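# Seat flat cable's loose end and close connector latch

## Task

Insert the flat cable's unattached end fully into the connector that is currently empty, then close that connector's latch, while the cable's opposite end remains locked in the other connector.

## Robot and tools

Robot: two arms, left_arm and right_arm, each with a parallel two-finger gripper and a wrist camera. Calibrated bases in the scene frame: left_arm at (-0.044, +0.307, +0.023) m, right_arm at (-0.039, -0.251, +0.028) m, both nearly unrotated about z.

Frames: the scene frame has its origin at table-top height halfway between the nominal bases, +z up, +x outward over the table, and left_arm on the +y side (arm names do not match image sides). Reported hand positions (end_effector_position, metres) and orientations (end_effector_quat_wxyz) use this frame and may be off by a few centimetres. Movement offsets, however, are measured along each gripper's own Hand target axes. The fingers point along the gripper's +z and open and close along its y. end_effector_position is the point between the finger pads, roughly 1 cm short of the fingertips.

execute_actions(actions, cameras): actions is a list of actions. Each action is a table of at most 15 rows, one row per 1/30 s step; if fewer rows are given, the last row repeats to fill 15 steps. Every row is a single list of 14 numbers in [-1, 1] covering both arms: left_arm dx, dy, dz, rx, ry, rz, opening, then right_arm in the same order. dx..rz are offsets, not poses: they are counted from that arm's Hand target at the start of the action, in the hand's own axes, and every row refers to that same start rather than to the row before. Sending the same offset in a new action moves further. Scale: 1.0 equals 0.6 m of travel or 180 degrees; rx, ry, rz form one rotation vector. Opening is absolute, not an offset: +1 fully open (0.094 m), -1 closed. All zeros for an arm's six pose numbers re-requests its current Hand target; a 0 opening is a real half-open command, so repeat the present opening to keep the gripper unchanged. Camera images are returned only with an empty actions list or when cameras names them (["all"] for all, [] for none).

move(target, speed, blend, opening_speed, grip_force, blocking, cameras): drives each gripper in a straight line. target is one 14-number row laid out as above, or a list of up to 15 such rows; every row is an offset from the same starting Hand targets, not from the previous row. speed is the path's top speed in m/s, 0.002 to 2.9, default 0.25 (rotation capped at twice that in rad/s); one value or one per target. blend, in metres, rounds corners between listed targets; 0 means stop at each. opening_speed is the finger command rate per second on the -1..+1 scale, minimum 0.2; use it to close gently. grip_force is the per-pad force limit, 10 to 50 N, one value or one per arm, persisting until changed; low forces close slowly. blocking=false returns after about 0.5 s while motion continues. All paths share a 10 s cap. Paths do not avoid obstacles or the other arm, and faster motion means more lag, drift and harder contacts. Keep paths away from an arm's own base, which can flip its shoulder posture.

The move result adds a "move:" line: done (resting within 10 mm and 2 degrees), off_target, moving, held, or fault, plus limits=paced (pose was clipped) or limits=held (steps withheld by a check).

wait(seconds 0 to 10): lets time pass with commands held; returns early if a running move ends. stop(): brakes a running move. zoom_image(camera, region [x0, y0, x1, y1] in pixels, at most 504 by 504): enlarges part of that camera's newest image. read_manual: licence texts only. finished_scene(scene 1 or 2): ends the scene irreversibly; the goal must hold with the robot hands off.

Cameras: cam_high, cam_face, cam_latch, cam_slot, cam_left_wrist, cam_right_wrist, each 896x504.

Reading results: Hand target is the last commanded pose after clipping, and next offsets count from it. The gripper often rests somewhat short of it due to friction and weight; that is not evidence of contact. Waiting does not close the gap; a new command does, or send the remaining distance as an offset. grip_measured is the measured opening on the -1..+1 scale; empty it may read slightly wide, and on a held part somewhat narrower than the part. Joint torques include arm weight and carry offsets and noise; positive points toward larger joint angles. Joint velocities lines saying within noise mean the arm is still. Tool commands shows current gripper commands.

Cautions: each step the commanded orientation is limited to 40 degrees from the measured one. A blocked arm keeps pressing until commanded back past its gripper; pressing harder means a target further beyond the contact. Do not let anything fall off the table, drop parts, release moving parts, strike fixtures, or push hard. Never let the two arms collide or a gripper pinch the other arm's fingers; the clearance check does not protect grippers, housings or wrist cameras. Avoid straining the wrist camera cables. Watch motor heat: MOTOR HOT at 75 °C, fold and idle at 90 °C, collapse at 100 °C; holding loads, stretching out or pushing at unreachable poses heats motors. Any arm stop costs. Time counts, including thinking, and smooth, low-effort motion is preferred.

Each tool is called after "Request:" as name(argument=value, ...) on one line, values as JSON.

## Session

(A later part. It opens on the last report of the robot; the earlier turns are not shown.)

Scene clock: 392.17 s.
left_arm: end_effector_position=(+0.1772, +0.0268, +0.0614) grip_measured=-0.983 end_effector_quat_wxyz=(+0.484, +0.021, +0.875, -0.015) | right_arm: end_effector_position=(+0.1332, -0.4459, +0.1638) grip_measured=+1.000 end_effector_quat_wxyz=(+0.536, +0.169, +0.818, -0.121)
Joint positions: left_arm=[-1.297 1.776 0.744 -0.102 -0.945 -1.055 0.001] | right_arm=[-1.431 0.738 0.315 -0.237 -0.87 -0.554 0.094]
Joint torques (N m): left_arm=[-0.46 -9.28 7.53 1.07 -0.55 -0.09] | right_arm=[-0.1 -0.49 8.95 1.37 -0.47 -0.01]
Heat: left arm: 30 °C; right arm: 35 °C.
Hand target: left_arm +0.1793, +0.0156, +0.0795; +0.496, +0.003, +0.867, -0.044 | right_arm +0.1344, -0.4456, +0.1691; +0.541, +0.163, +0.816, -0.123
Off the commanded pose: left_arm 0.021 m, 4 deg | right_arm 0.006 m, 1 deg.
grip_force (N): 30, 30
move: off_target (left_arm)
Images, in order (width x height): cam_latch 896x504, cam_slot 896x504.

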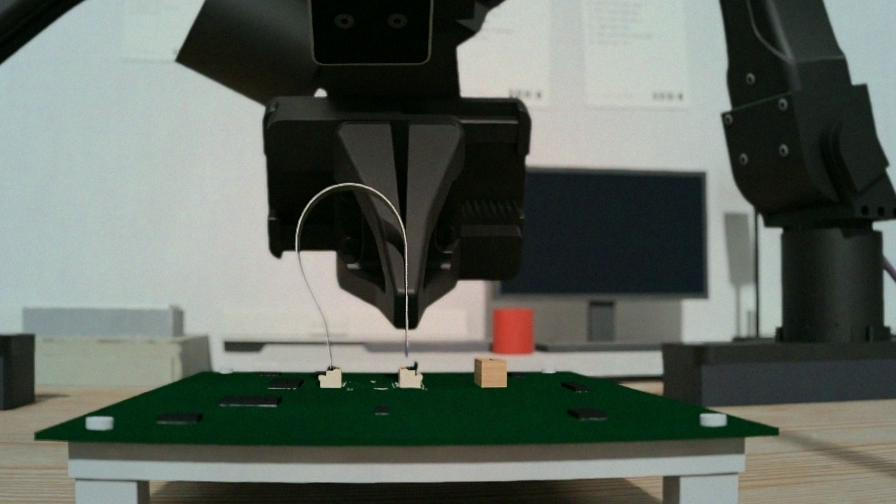

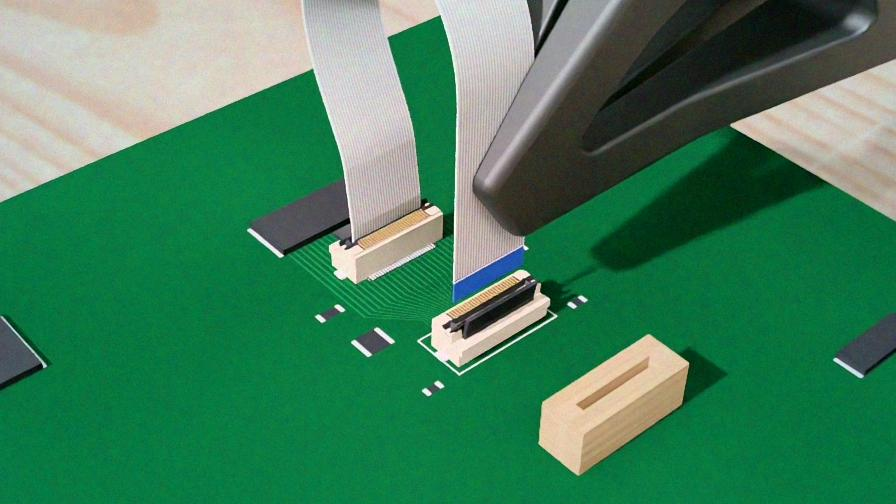

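Request:
move(target=[0.02327, 0.00888, 0.01121, -0.0083, 0.00476, 0.01349, -1, 0, 0, 0, 0, 0, 0, 1], speed=0.06)

Request:
move(target=[-0.00152, -0.0029, 0.00009, 0.00178, -0.00102, -0.00291, -1, 0, 0, 0, 0, 0, 0, 1], speed=0.03)

Request:
move(target=[0.00367, 0.00699, -0.00022, -0.0043, 0.00247, 0.00701, -1, 0, 0, 0, 0, 0, 0, 1], speed=0.03, cameras=["cam_latch", "cam_slot"])

Request:
zoom_image(camera="cam_latch", region=[380, 310, 460, 400])

Request:
zoom_image(camera="cam_slot", region=[435, 290, 485, 340])

Request:
zoom_image(camera="cam_slot", region=[500, 260, 550, 310])

Scene clock: 396.47 s.
left_arm: end_effector_position=(+0.1772, +0.0267, +0.0613) grip_measured=-0.983 end_effector_quat_wxyz=(+0.484, +0.021, +0.875, -0.015) | right_arm: end_effector_position=(+0.1332, -0.4459, +0.1638) grip_measured=+1.000 end_effector_quat_wxyz=(+0.536, +0.169, +0.818, -0.121)
Joint positions: left_arm=[-1.297 1.776 0.744 -0.102 -0.945 -1.055 0.001] | right_arm=[-1.431 0.738 0.315 -0.237 -0.87 -0.554 0.094]
Joint torques (N m): left_arm=[-0.49 -5.5 7.41 1.03 -0.54 -0.09] | right_arm=[-0.08 -0.47 8.91 1.38 -0.49 -0.01]
Heat: left arm: 30 °C; right arm: 35 °C.
Hand target: left_arm +0.1783, +0.0199, +0.0637; +0.491, +0.015, +0.871, -0.023 | right_arm +0.1344, -0.4456, +0.1691; +0.541, +0.163, +0.816, -0.123
Off the commanded pose: left_arm 0.007 m, 1 deg | right_arm 0.006 m, 1 deg.
grip_force (N): 30, 30
move: done

Scene clock: 397.23 s.
left_arm: end_effector_position=(+0.1775, +0.0253, +0.0619) grip_measured=-0.983 end_effector_quat_wxyz=(+0.485, +0.019, +0.874, -0.019) | right_arm: end_effector_position=(+0.1332, -0.4459, +0.1638) grip_measured=+1.000 end_effector_quat_wxyz=(+0.536, +0.169, +0.818, -0.121)
Joint positions: left_arm=[-1.297 1.776 0.744 -0.094 -0.944 -1.055 0.001] | right_arm=[-1.431 0.738 0.315 -0.237 -0.87 -0.554 0.094]
Joint torques (N m): left_arm=[-0.46 -5.46 7.49 1.05 -0.55 -0.08] | right_arm=[-0.09 -0.53 8.9 1.38 -0.47 -0.02]
Heat: left arm: 30 °C; right arm: 35 °C.
Hand target: left_arm +0.1787, +0.0181, +0.0645; +0.492, +0.012, +0.870, -0.027 | right_arm +0.1344, -0.4456, +0.1691; +0.541, +0.163, +0.816, -0.123
Off the commanded pose: left_arm 0.008 m, 2 deg | right_arm 0.006 m, 1 deg.
grip_force (N): 30, 30
move: done

Scene clock: 397.93 s.
left_arm: end_effector_position=(+0.1774, +0.0254, +0.0618) grip_measured=-0.983 end_effector_quat_wxyz=(+0.485, +0.019, +0.874, -0.019) | right_arm: end_effector_position=(+0.1332, -0.4459, +0.1638) grip_measured=+1.000 end_effector_quat_wxyz=(+0.536, +0.169, +0.818, -0.121)
Joint positions: left_arm=[-1.297 1.776 0.744 -0.094 -0.944 -1.055 0.001] | right_arm=[-1.431 0.738 0.315 -0.237 -0.87 -0.554 0.094]
Joint torques (N m): left_arm=[-0.36 -5.46 7.41 0.83 -0.54 -0.07] | right_arm=[-0.08 -0.46 8.94 1.37 -0.47 -0.01]
Heat: left arm: 30 °C; right arm: 35 °C.
Hand target: left_arm +0.1776, +0.0223, +0.0625; +0.489, +0.019, +0.872, -0.016 | right_arm +0.1344, -0.4456, +0.1691; +0.541, +0.163, +0.816, -0.123
Off the commanded pose: left_arm 0.003 m, 1 deg | right_arm 0.006 m, 1 deg.
grip_force (N): 30, 30
move: done
Images, in order (width x height): cam_latch 896x504, cam_slot 896x504.

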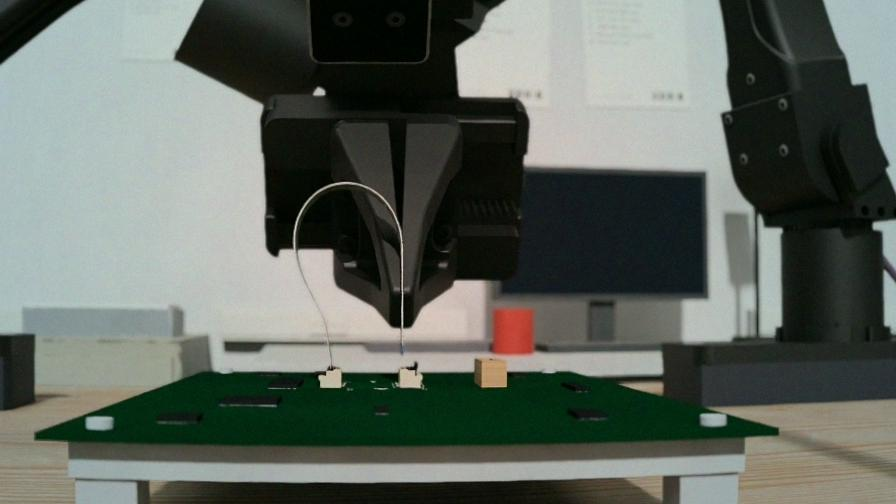

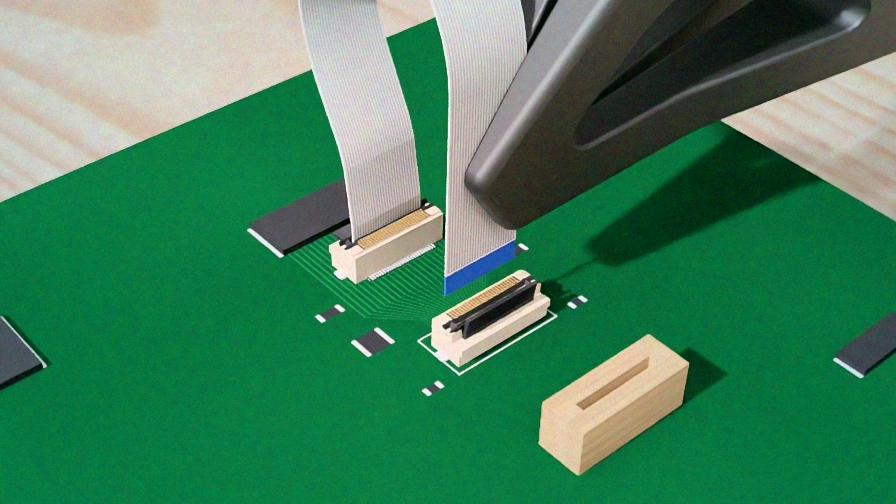

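Scaled by 5.600 from the camera's 896x504 image, which has a finer 1280x720 frame.

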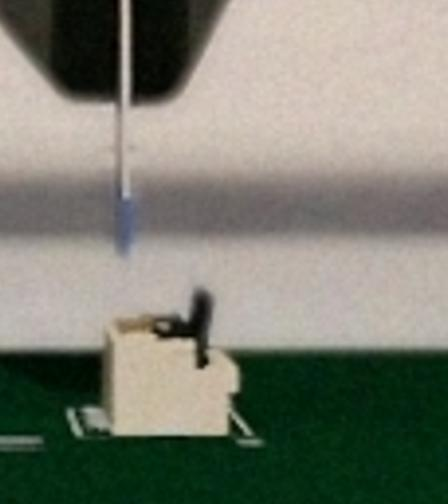

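Scaled by 10.080 from the camera's 896x504 image, which has a finer 1280x720 frame.

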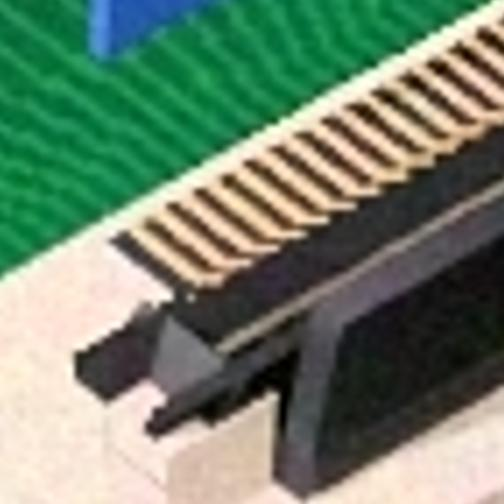

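Scaled by 10.080 from the camera's 896x504 image, which has a finer 1280x720 frame.

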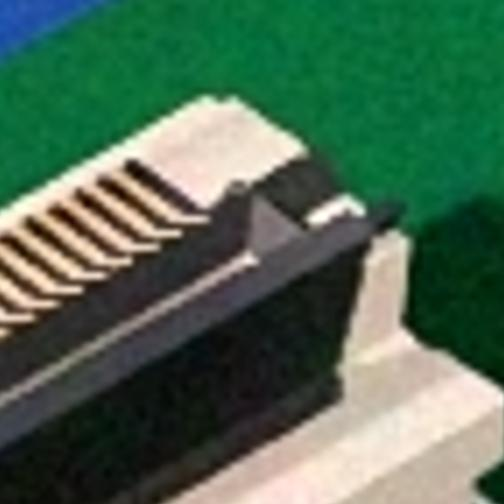

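Request:
move(target=[0.00126, 0.00231, -0.00005, -0.00143, 0.00082, 0.00234, -1, 0, 0, 0, 0, 0, 0, 1], speed=0.03, cameras=["cam_latch", "cam_slot"])

Request:
zoom_image(camera="cam_latch", region=[380, 310, 460, 400])

Request:
zoom_image(camera="cam_slot", region=[435, 270, 485, 320])

Request:
zoom_image(camera="cam_slot", region=[500, 240, 550, 290])

Scene clock: 400.07 s.
left_arm: end_effector_position=(+0.1771, +0.0267, +0.0612) grip_measured=-0.983 end_effector_quat_wxyz=(+0.484, +0.021, +0.875, -0.015) | right_arm: end_effector_position=(+0.1332, -0.4459, +0.1638) grip_measured=+1.000 end_effector_quat_wxyz=(+0.536, +0.169, +0.818, -0.121)
Joint positions: left_arm=[-1.297 1.776 0.744 -0.103 -0.944 -1.055 0.001] | right_arm=[-1.431 0.738 0.315 -0.237 -0.87 -0.554 0.094]
Joint torques (N m): left_arm=[-0.43 -5.45 7.35 0.75 -0.54 -0.07] | right_arm=[-0.1 -0.51 8.91 1.38 -0.48 0]
Heat: left arm: 30 °C; right arm: 35 °C.
Hand target: left_arm +0.1773, +0.0237, +0.0619; +0.488, +0.021, +0.873, -0.012 | right_arm +0.1344, -0.4456, +0.1691; +0.541, +0.163, +0.816, -0.123
Off the commanded pose: left_arm 0.003 m, 1 deg | right_arm 0.006 m, 1 deg.
grip_force (N): 30, 30
move: done
Images, in order (width x height): cam_latch 896x504, cam_slot 896x504.

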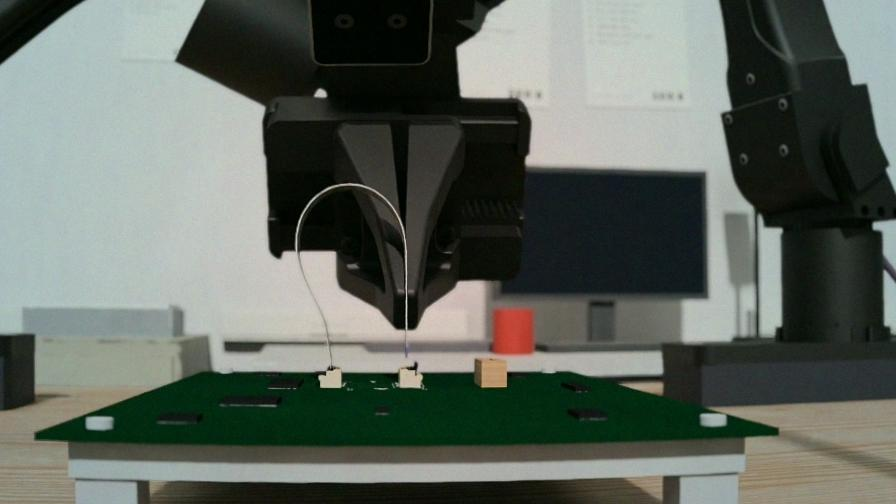

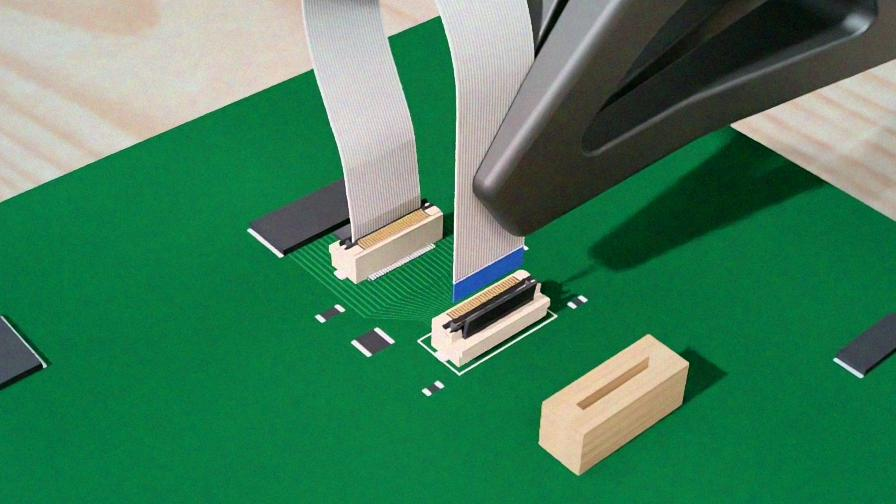

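Scaled by 5.600 from the camera's 896x504 image, which has a finer 1280x720 frame.

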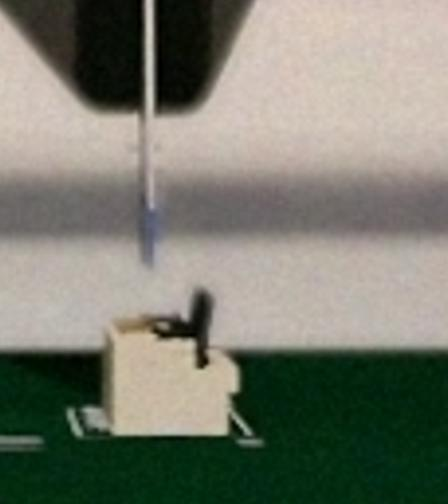

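Scaled by 10.080 from the camera's 896x504 image, which has a finer 1280x720 frame.

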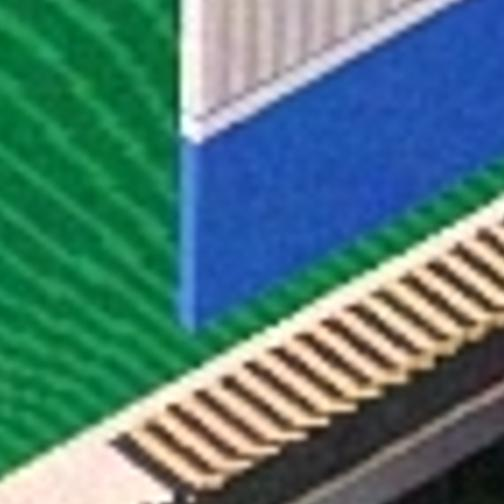

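Scaled by 10.080 from the camera's 896x504 image, which has a finer 1280x720 frame.

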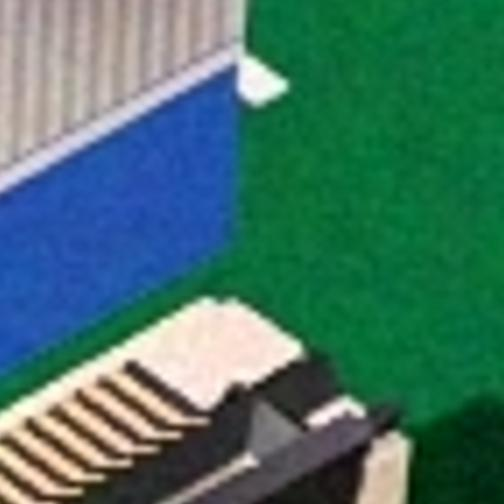

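Request:
move(target=[-0.00832, -0.00656, 0.00018, 0.00319, -0.00687, -0.00867, -1, 0, 0, 0, 0, 0, 0, 1], speed=0.03)

Request:
move(target=[0.00615, 0.00493, -0.00013, -0.00242, 0.00507, 0.00648, -1, 0, 0, 0, 0, 0, 0, 1], speed=0.03, cameras=["cam_latch", "cam_slot"])

Request:
zoom_image(camera="cam_latch", region=[380, 310, 460, 400])

Request:
zoom_image(camera="cam_slot", region=[435, 270, 485, 320])

Request:
zoom_image(camera="cam_slot", region=[500, 240, 550, 290])

Scene clock: 405.03 s.
left_arm: end_effector_position=(+0.1773, +0.0257, +0.0617) grip_measured=-0.983 end_effector_quat_wxyz=(+0.484, +0.020, +0.874, -0.018) | right_arm: end_effector_position=(+0.1332, -0.4459, +0.1638) grip_measured=+1.000 end_effector_quat_wxyz=(+0.536, +0.169, +0.818, -0.121)
Joint positions: left_arm=[-1.297 1.776 0.744 -0.096 -0.944 -1.055 0.001] | right_arm=[-1.431 0.738 0.315 -0.237 -0.87 -0.554 0.094]
Joint torques (N m): left_arm=[-0.43 -5.49 7.47 1.05 -0.7 -0.08] | right_arm=[-0.09 -0.55 8.9 1.37 -0.47 -0.02]
Heat: left arm: 30 °C; right arm: 35 °C.
Hand target: left_arm +0.1798, +0.0196, +0.0661; +0.497, +0.011, +0.867, -0.023 | right_arm +0.1344, -0.4456, +0.1691; +0.541, +0.163, +0.816, -0.123
Off the commanded pose: left_arm 0.008 m, 2 deg | right_arm 0.006 m, 1 deg.
grip_force (N): 30, 30
move: done

Scene clock: 405.77 s.
left_arm: end_effector_position=(+0.1773, +0.0260, +0.0601) grip_measured=-0.983 end_effector_quat_wxyz=(+0.484, +0.021, +0.875, -0.016) | right_arm: end_effector_position=(+0.1332, -0.4459, +0.1638) grip_measured=+1.000 end_effector_quat_wxyz=(+0.536, +0.169, +0.818, -0.121)
Joint positions: left_arm=[-1.297 1.782 0.744 -0.096 -0.944 -1.055 0.001] | right_arm=[-1.431 0.738 0.315 -0.237 -0.87 -0.554 0.094]
Joint torques (N m): left_arm=[-0.44 -5.82 7.43 0.8 -0.58 -0.06] | right_arm=[-0.06 -0.5 8.94 1.39 -0.47 0]
Heat: left arm: 30 °C; right arm: 35 °C.
Hand target: left_arm +0.1780, +0.0226, +0.0628; +0.490, +0.019, +0.871, -0.015 | right_arm +0.1344, -0.4456, +0.1691; +0.541, +0.163, +0.816, -0.123
Off the commanded pose: left_arm 0.004 m, 1 deg | right_arm 0.006 m, 1 deg.
grip_force (N): 30, 30
move: done
Images, in order (width x height): cam_latch 896x504, cam_slot 896x504.

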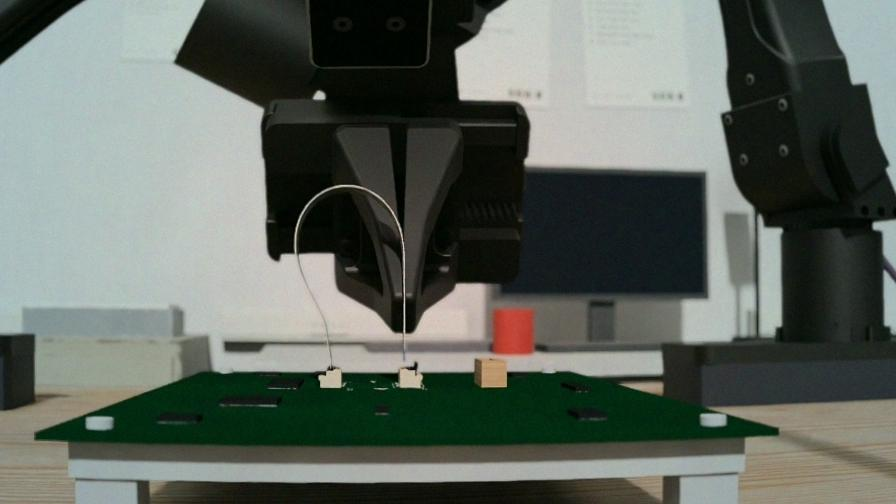

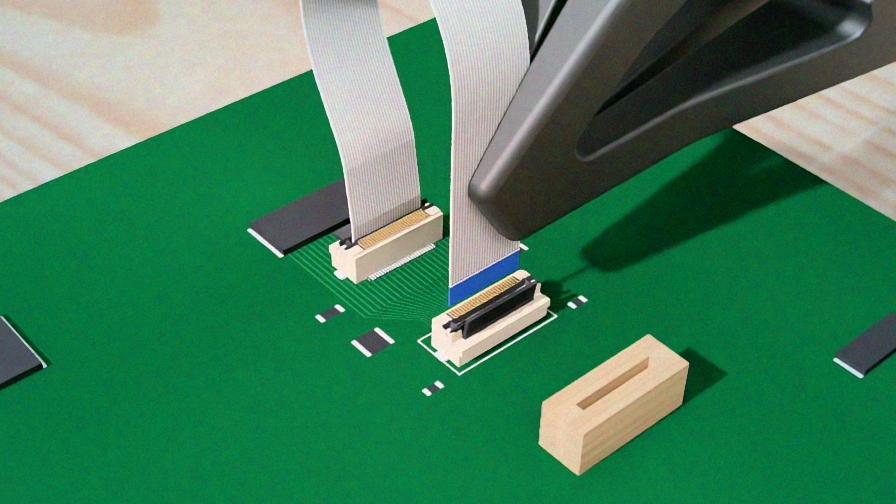

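Scaled by 5.600 from the camera's 896x504 image, which has a finer 1280x720 frame.

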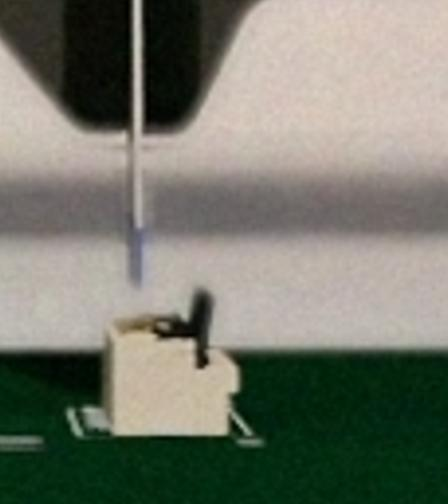

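Scaled by 10.080 from the camera's 896x504 image, which has a finer 1280x720 frame.

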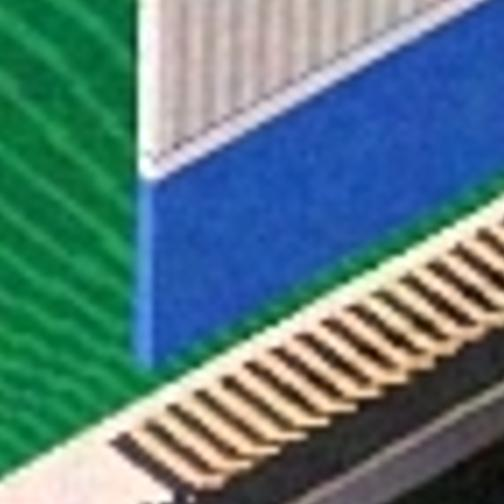

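Scaled by 10.080 from the camera's 896x504 image, which has a finer 1280x720 frame.

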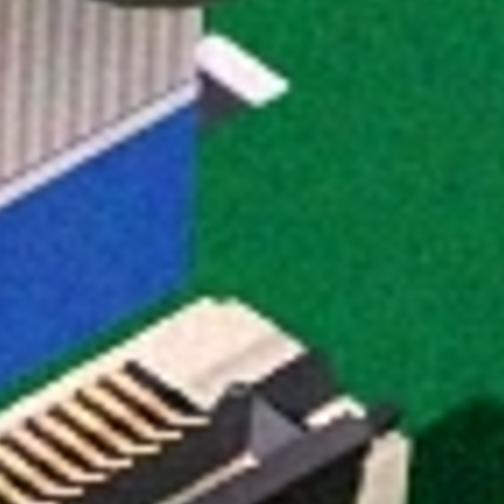

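Request:
move(target=[-0.0033, 0.00323, 0.00004, -0.00298, -0.00373, 0.00112, -1, 0, 0, 0, 0, 0, 0, 1], speed=0.03)

Request:
move(target=[0.00262, -0.00145, -0.00004, 0.00156, 0.00278, -0.00002, -1, 0, 0, 0, 0, 0, 0, 1], speed=0.03, cameras=["cam_latch", "cam_slot"])

Request:
zoom_image(camera="cam_latch", region=[380, 310, 460, 400])

Request:
zoom_image(camera="cam_slot", region=[435, 270, 485, 320])

Request:
zoom_image(camera="cam_slot", region=[500, 240, 550, 290])

Scene clock: 408.87 s.
left_arm: end_effector_position=(+0.1774, +0.0266, +0.0603) grip_measured=-0.983 end_effector_quat_wxyz=(+0.485, +0.021, +0.874, -0.014) | right_arm: end_effector_position=(+0.1332, -0.4459, +0.1638) grip_measured=+1.000 end_effector_quat_wxyz=(+0.536, +0.169, +0.818, -0.121)
Joint positions: left_arm=[-1.297 1.782 0.744 -0.098 -0.947 -1.055 0.001] | right_arm=[-1.431 0.738 0.315 -0.237 -0.87 -0.554 0.094]
Joint torques (N m): left_arm=[-0.38 -5.85 7.36 0.83 -0.7 -0.07] | right_arm=[-0.09 -0.5 8.96 1.38 -0.47 0.01]
Heat: left arm: 30 °C; right arm: 35 °C.
Hand target: left_arm +0.1791, +0.0245, +0.0645; +0.495, +0.018, +0.868, -0.010 | right_arm +0.1344, -0.4456, +0.1691; +0.541, +0.163, +0.816, -0.123
Off the commanded pose: left_arm 0.005 m, 2 deg | right_arm 0.006 m, 1 deg.
grip_force (N): 30, 30
move: done

Scene clock: 409.57 s.
left_arm: end_effector_position=(+0.1774, +0.0268, +0.0603) grip_measured=-0.983 end_effector_quat_wxyz=(+0.485, +0.021, +0.874, -0.014) | right_arm: end_effector_position=(+0.1332, -0.4459, +0.1638) grip_measured=+1.000 end_effector_quat_wxyz=(+0.536, +0.169, +0.818, -0.121)
Joint positions: left_arm=[-1.297 1.782 0.744 -0.099 -0.947 -1.055 0.001] | right_arm=[-1.431 0.738 0.315 -0.237 -0.87 -0.554 0.094]
Joint torques (N m): left_arm=[-0.39 -5.81 7.35 0.79 -0.6 -0.07] | right_arm=[-0.12 -0.47 8.91 1.37 -0.46 -0.01]
Heat: left arm: 30 °C; right arm: 35 °C.
Hand target: left_arm +0.1783, +0.0237, +0.0631; +0.492, +0.019, +0.871, -0.012 | right_arm +0.1344, -0.4456, +0.1691; +0.541, +0.163, +0.816, -0.123
Off the commanded pose: left_arm 0.004 m, 1 deg | right_arm 0.006 m, 1 deg.
grip_force (N): 30, 30
move: done
Images, in order (width x height): cam_latch 896x504, cam_slot 896x504.

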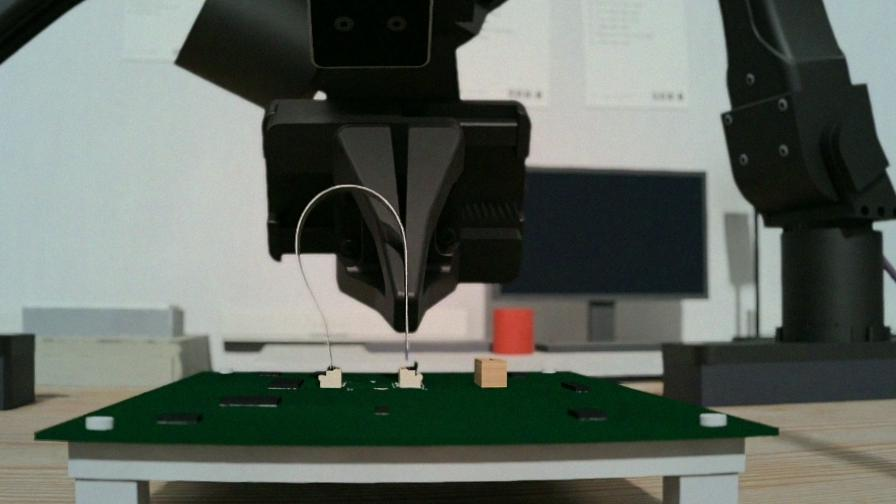

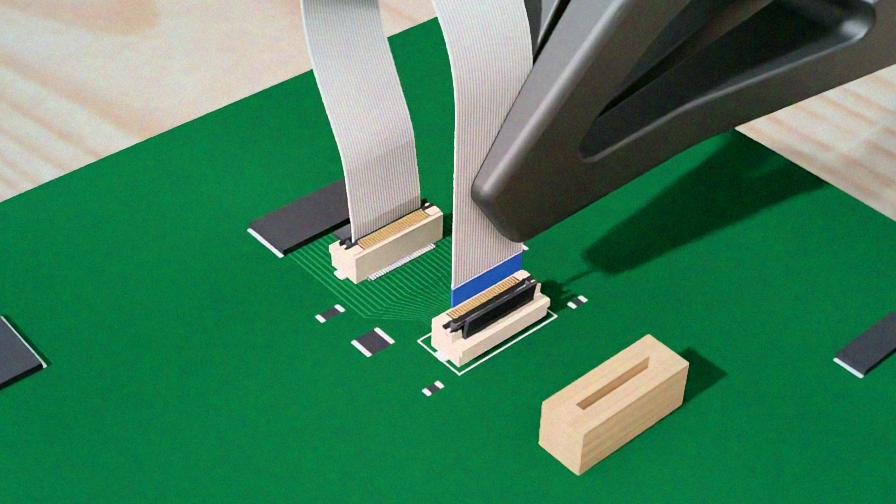

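Scaled by 5.600 from the camera's 896x504 image, which has a finer 1280x720 frame.

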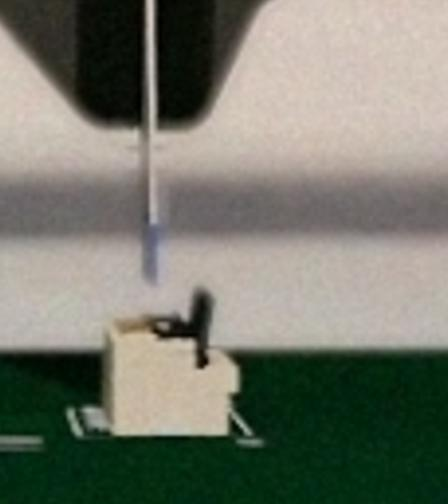

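Scaled by 10.080 from the camera's 896x504 image, which has a finer 1280x720 frame.

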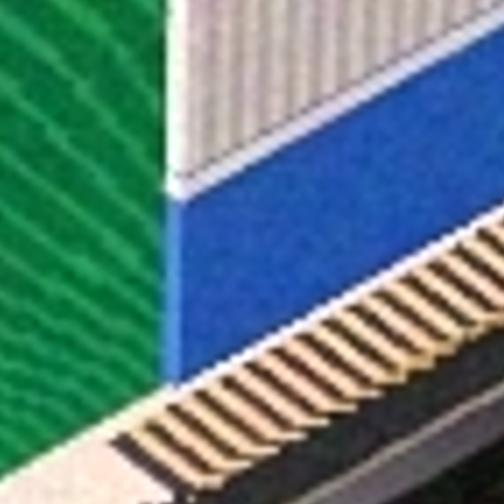

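Scaled by 10.080 from the camera's 896x504 image, which has a finer 1280x720 frame.

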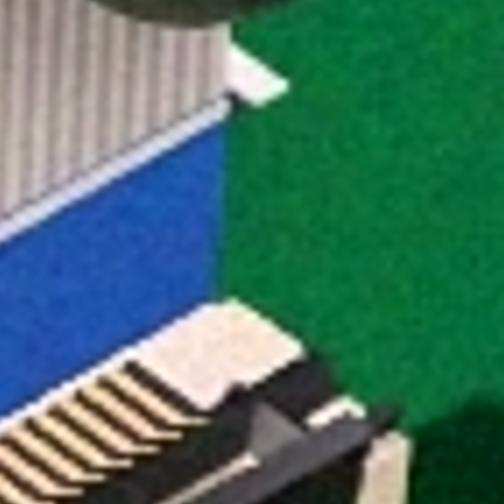

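Request:
move(target=[0.00235, -0.00131, -0.00004, 0.0014, 0.0025, -0.00002, -1, 0, 0, 0, 0, 0, 0, 1], speed=0.03)

Request:
move(target=[0.00747, 0.00229, 0.0038, -0.00263, 0.00151, 0.00429, -1, 0, 0, 0, 0, 0, 0, 1], speed=0.03, cameras=["cam_latch", "cam_slot"])

Request:
zoom_image(camera="cam_latch", region=[380, 310, 460, 400])

Request:
zoom_image(camera="cam_slot", region=[435, 290, 485, 340])

Request:
zoom_image(camera="cam_slot", region=[500, 260, 550, 310])

Scene clock: 414.97 s.
left_arm: end_effector_position=(+0.1772, +0.0266, +0.0600) grip_measured=-0.983 end_effector_quat_wxyz=(+0.484, +0.021, +0.875, -0.014) | right_arm: end_effector_position=(+0.1332, -0.4459, +0.1638) grip_measured=+1.000 end_effector_quat_wxyz=(+0.536, +0.169, +0.818, -0.121)
Joint positions: left_arm=[-1.297 1.782 0.744 -0.099 -0.945 -1.055 0.001] | right_arm=[-1.431 0.738 0.315 -0.237 -0.87 -0.554 0.094]
Joint torques (N m): left_arm=[-0.44 -5.81 7.42 0.79 -0.56 -0.08] | right_arm=[-0.12 -0.44 8.98 1.38 -0.48 -0.01]
Heat: left arm: 30 °C; right arm: 35 °C.
Hand target: left_arm +0.1775, +0.0229, +0.0620; +0.488, +0.020, +0.872, -0.014 | right_arm +0.1344, -0.4456, +0.1691; +0.541, +0.163, +0.816, -0.123
Off the commanded pose: left_arm 0.004 m, 1 deg | right_arm 0.006 m, 1 deg.
grip_force (N): 30, 30
move: done

Scene clock: 415.77 s.
left_arm: end_effector_position=(+0.1775, +0.0278, +0.0578) grip_measured=-0.983 end_effector_quat_wxyz=(+0.485, +0.023, +0.874, -0.009) | right_arm: end_effector_position=(+0.1332, -0.4459, +0.1638) grip_measured=+1.000 end_effector_quat_wxyz=(+0.536, +0.169, +0.818, -0.121)
Joint positions: left_arm=[-1.297 1.791 0.744 -0.099 -0.95 -1.055 0.001] | right_arm=[-1.431 0.738 0.315 -0.237 -0.87 -0.554 0.094]
Joint torques (N m): left_arm=[-0.43 -5.38 7.35 0.77 -0.49 -0.08] | right_arm=[-0.09 -0.51 8.94 1.38 -0.47 0]
Heat: left arm: 30 °C; right arm: 35 °C.
Hand target: left_arm +0.1772, +0.0243, +0.0569; +0.486, +0.024, +0.873, -0.007 | right_arm +0.1344, -0.4456, +0.1691; +0.541, +0.163, +0.816, -0.123
Off the commanded pose: left_arm 0.004 m, 0 deg | right_arm 0.006 m, 1 deg.
grip_force (N): 30, 30
move: done
Images, in order (width x height): cam_latch 896x504, cam_slot 896x504.

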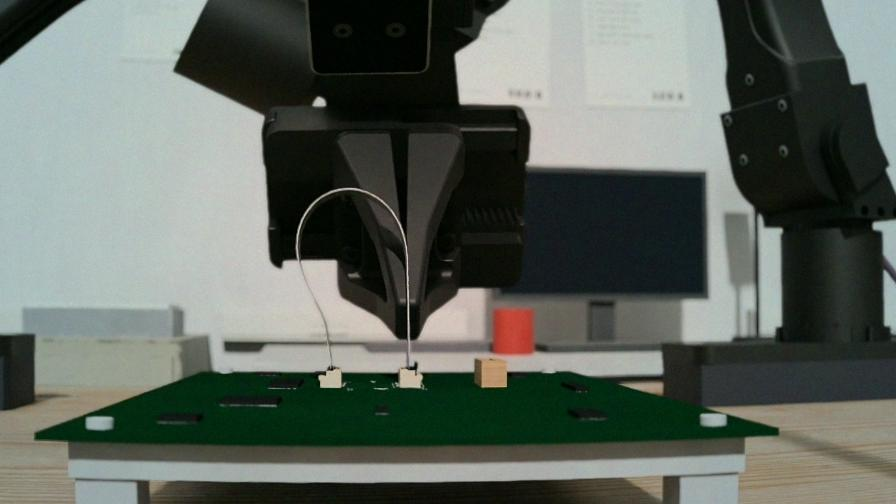

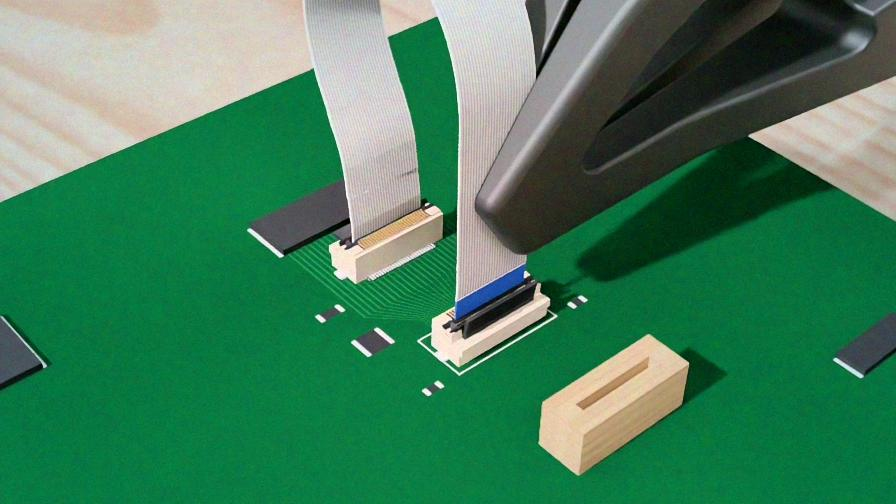

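Scaled by 5.600 from the camera's 896x504 image, which has a finer 1280x720 frame.

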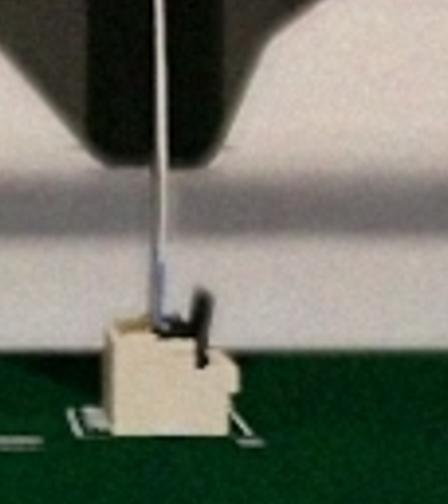

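Scaled by 10.080 from the camera's 896x504 image, which has a finer 1280x720 frame.

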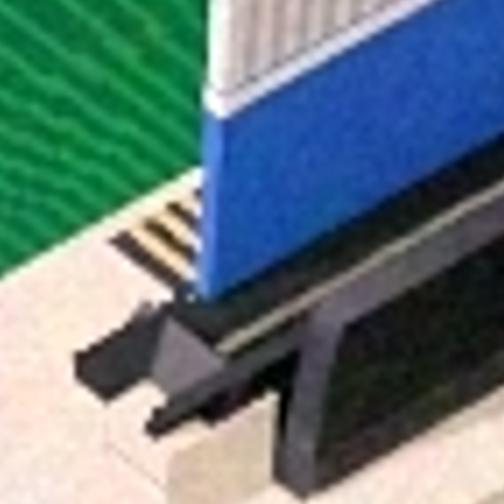

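Scaled by 10.080 from the camera's 896x504 image, which has a finer 1280x720 frame.

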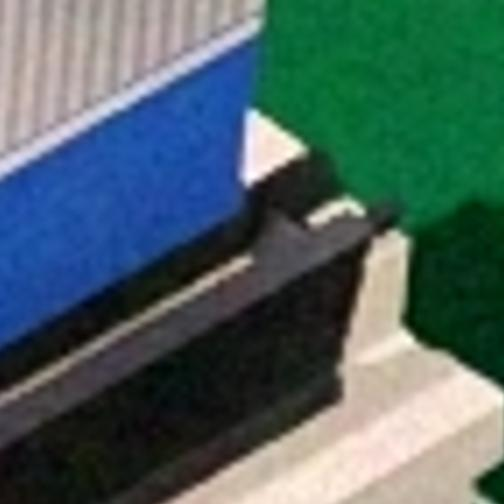

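Request:
move(target=[-0.02809, -0.008, -0.01442, 0.00987, -0.00567, -0.01611, -1, 0, 0, 0, 0, 0, 0, 1], speed=0.06)

Request:
move(target=[0.02343, 0.00806, 0.01154, -0.00829, 0.00476, 0.0135, -1, 0, 0, 0, 0, 0, 0, 1], speed=0.06)

Request:
move(target=[0.00042, 0.00077, -0.00001, -0.00048, 0.00027, 0.00078, -1, 0, 0, 0, 0, 0, 0, 1], speed=0.03, cameras=["cam_latch", "cam_slot"])

Request:
zoom_image(camera="cam_latch", region=[380, 310, 460, 400])

Request:
zoom_image(camera="cam_slot", region=[435, 270, 485, 320])

Request:
zoom_image(camera="cam_slot", region=[500, 240, 550, 290])

Scene clock: 422.17 s.
left_arm: end_effector_position=(+0.1773, +0.0268, +0.0595) grip_measured=-0.983 end_effector_quat_wxyz=(+0.484, +0.022, +0.875, -0.013) | right_arm: end_effector_position=(+0.1332, -0.4459, +0.1638) grip_measured=+1.000 end_effector_quat_wxyz=(+0.536, +0.169, +0.818, -0.121)
Joint positions: left_arm=[-1.297 1.784 0.744 -0.099 -0.946 -1.055 0.001] | right_arm=[-1.431 0.738 0.315 -0.237 -0.87 -0.554 0.094]
Joint torques (N m): left_arm=[-0.39 -9.35 7.5 0.81 -0.53 -0.08] | right_arm=[-0.1 -0.49 8.91 1.37 -0.46 -0.01]
Heat: left arm: 30 °C; right arm: 35 °C.
Hand target: left_arm +0.1785, +0.0192, +0.0758; +0.493, +0.009, +0.869, -0.033 | right_arm +0.1344, -0.4456, +0.1691; +0.541, +0.163, +0.816, -0.123
Off the commanded pose: left_arm 0.018 m, 3 deg | right_arm 0.006 m, 1 deg.
grip_force (N): 30, 30
move: off_target (left_arm)

Scene clock: 422.87 s.
left_arm: end_effector_position=(+0.1772, +0.0268, +0.0595) grip_measured=-0.983 end_effector_quat_wxyz=(+0.484, +0.022, +0.875, -0.013) | right_arm: end_effector_position=(+0.1332, -0.4459, +0.1638) grip_measured=+1.000 end_effector_quat_wxyz=(+0.536, +0.169, +0.818, -0.121)
Joint positions: left_arm=[-1.297 1.784 0.744 -0.099 -0.945 -1.055 0.001] | right_arm=[-1.431 0.738 0.315 -0.237 -0.87 -0.554 0.094]
Joint torques (N m): left_arm=[-0.43 -5.5 7.43 0.78 -0.53 -0.06] | right_arm=[-0.06 -0.47 8.92 1.37 -0.47 0]
Heat: left arm: 30 °C; right arm: 35 °C.
Hand target: left_arm +0.1774, +0.0233, +0.0600; +0.488, +0.021, +0.873, -0.011 | right_arm +0.1344, -0.4456, +0.1691; +0.541, +0.163, +0.816, -0.123
Off the commanded pose: left_arm 0.004 m, 1 deg | right_arm 0.006 m, 1 deg.
grip_force (N): 30, 30
move: done

Scene clock: 423.57 s.
left_arm: end_effector_position=(+0.1771, +0.0270, +0.0593) grip_measured=-0.983 end_effector_quat_wxyz=(+0.484, +0.022, +0.875, -0.013) | right_arm: end_effector_position=(+0.1332, -0.4459, +0.1638) grip_measured=+1.000 end_effector_quat_wxyz=(+0.536, +0.169, +0.818, -0.121)
Joint positions: left_arm=[-1.297 1.784 0.744 -0.101 -0.945 -1.055 0.001] | right_arm=[-1.431 0.738 0.315 -0.237 -0.87 -0.554 0.094]
Joint torques (N m): left_arm=[-0.39 -5.49 7.47 0.78 -0.53 -0.07] | right_arm=[-0.09 -0.46 8.95 1.37 -0.48 -0.01]
Heat: left arm: 30 °C; right arm: 35 °C.
Hand target: left_arm +0.1773, +0.0238, +0.0598; +0.487, +0.022, +0.873, -0.010 | right_arm +0.1344, -0.4456, +0.1691; +0.541, +0.163, +0.816, -0.123
Off the commanded pose: left_arm 0.003 m, 1 deg | right_arm 0.006 m, 1 deg.
grip_force (N): 30, 30
move: done
Images, in order (width x height): cam_latch 896x504, cam_slot 896x504.

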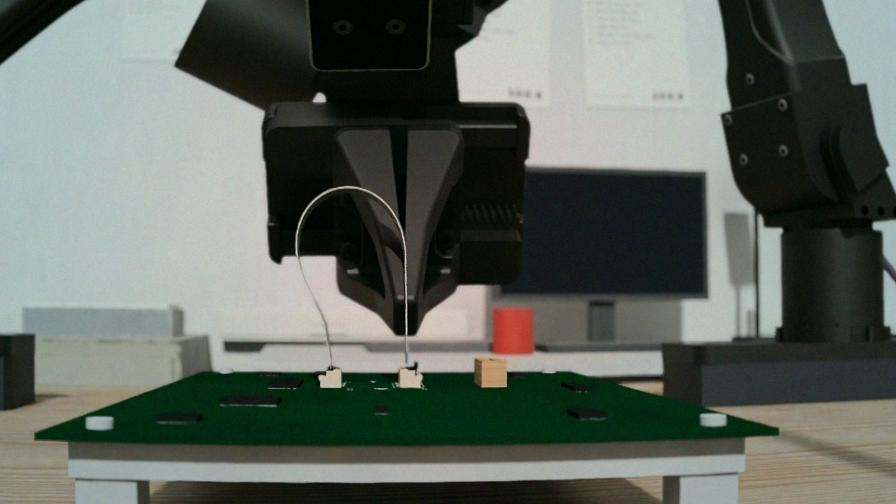

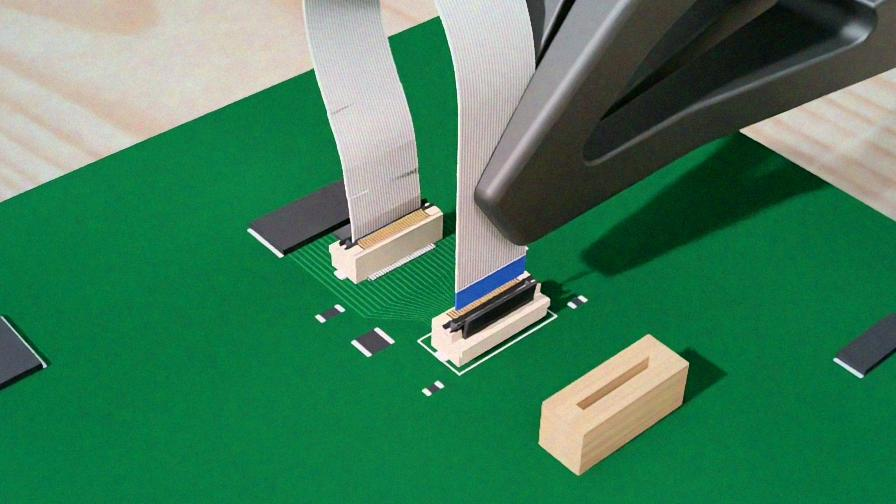

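Scaled by 5.600 from the camera's 896x504 image, which has a finer 1280x720 frame.

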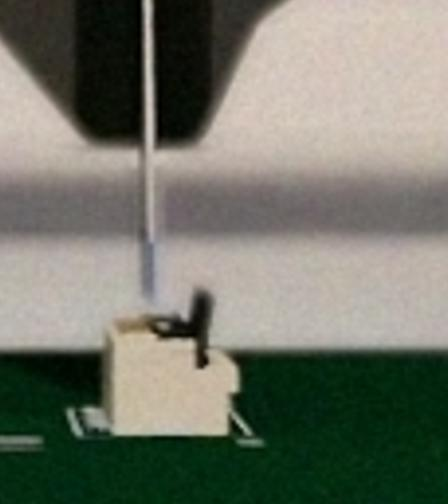

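Scaled by 10.080 from the camera's 896x504 image, which has a finer 1280x720 frame.

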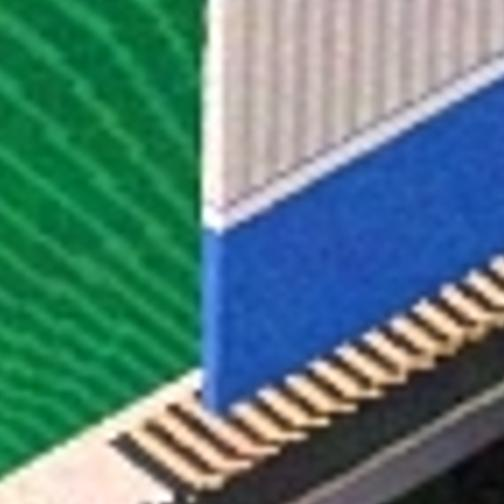

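Scaled by 10.080 from the camera's 896x504 image, which has a finer 1280x720 frame.

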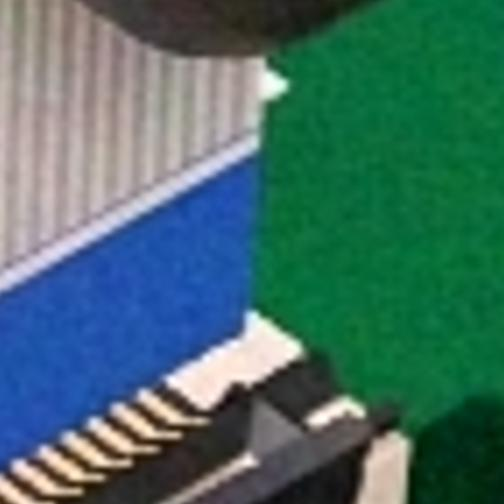

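Request:
zoom_image(camera="cam_latch", region=[394, 345, 424, 375])

Request:
zoom_image(camera="cam_slot", region=[440, 260, 540, 330])

Scaled by 16.800 from the camera's 896x504 image, which has a finer 1280x720 frame.

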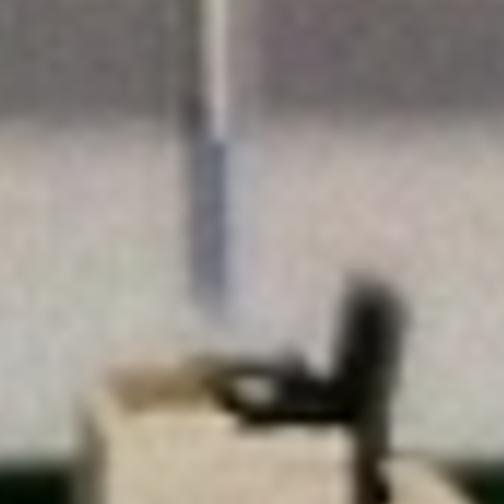

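Scaled by 5.040 from the camera's 896x504 image, which has a finer 1280x720 frame.

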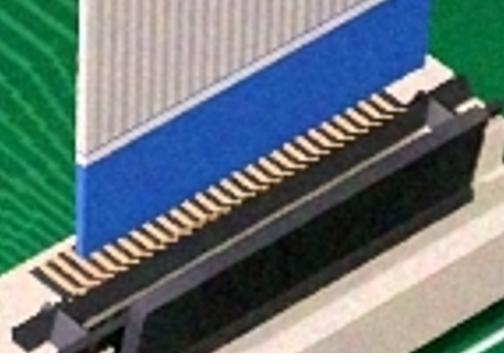

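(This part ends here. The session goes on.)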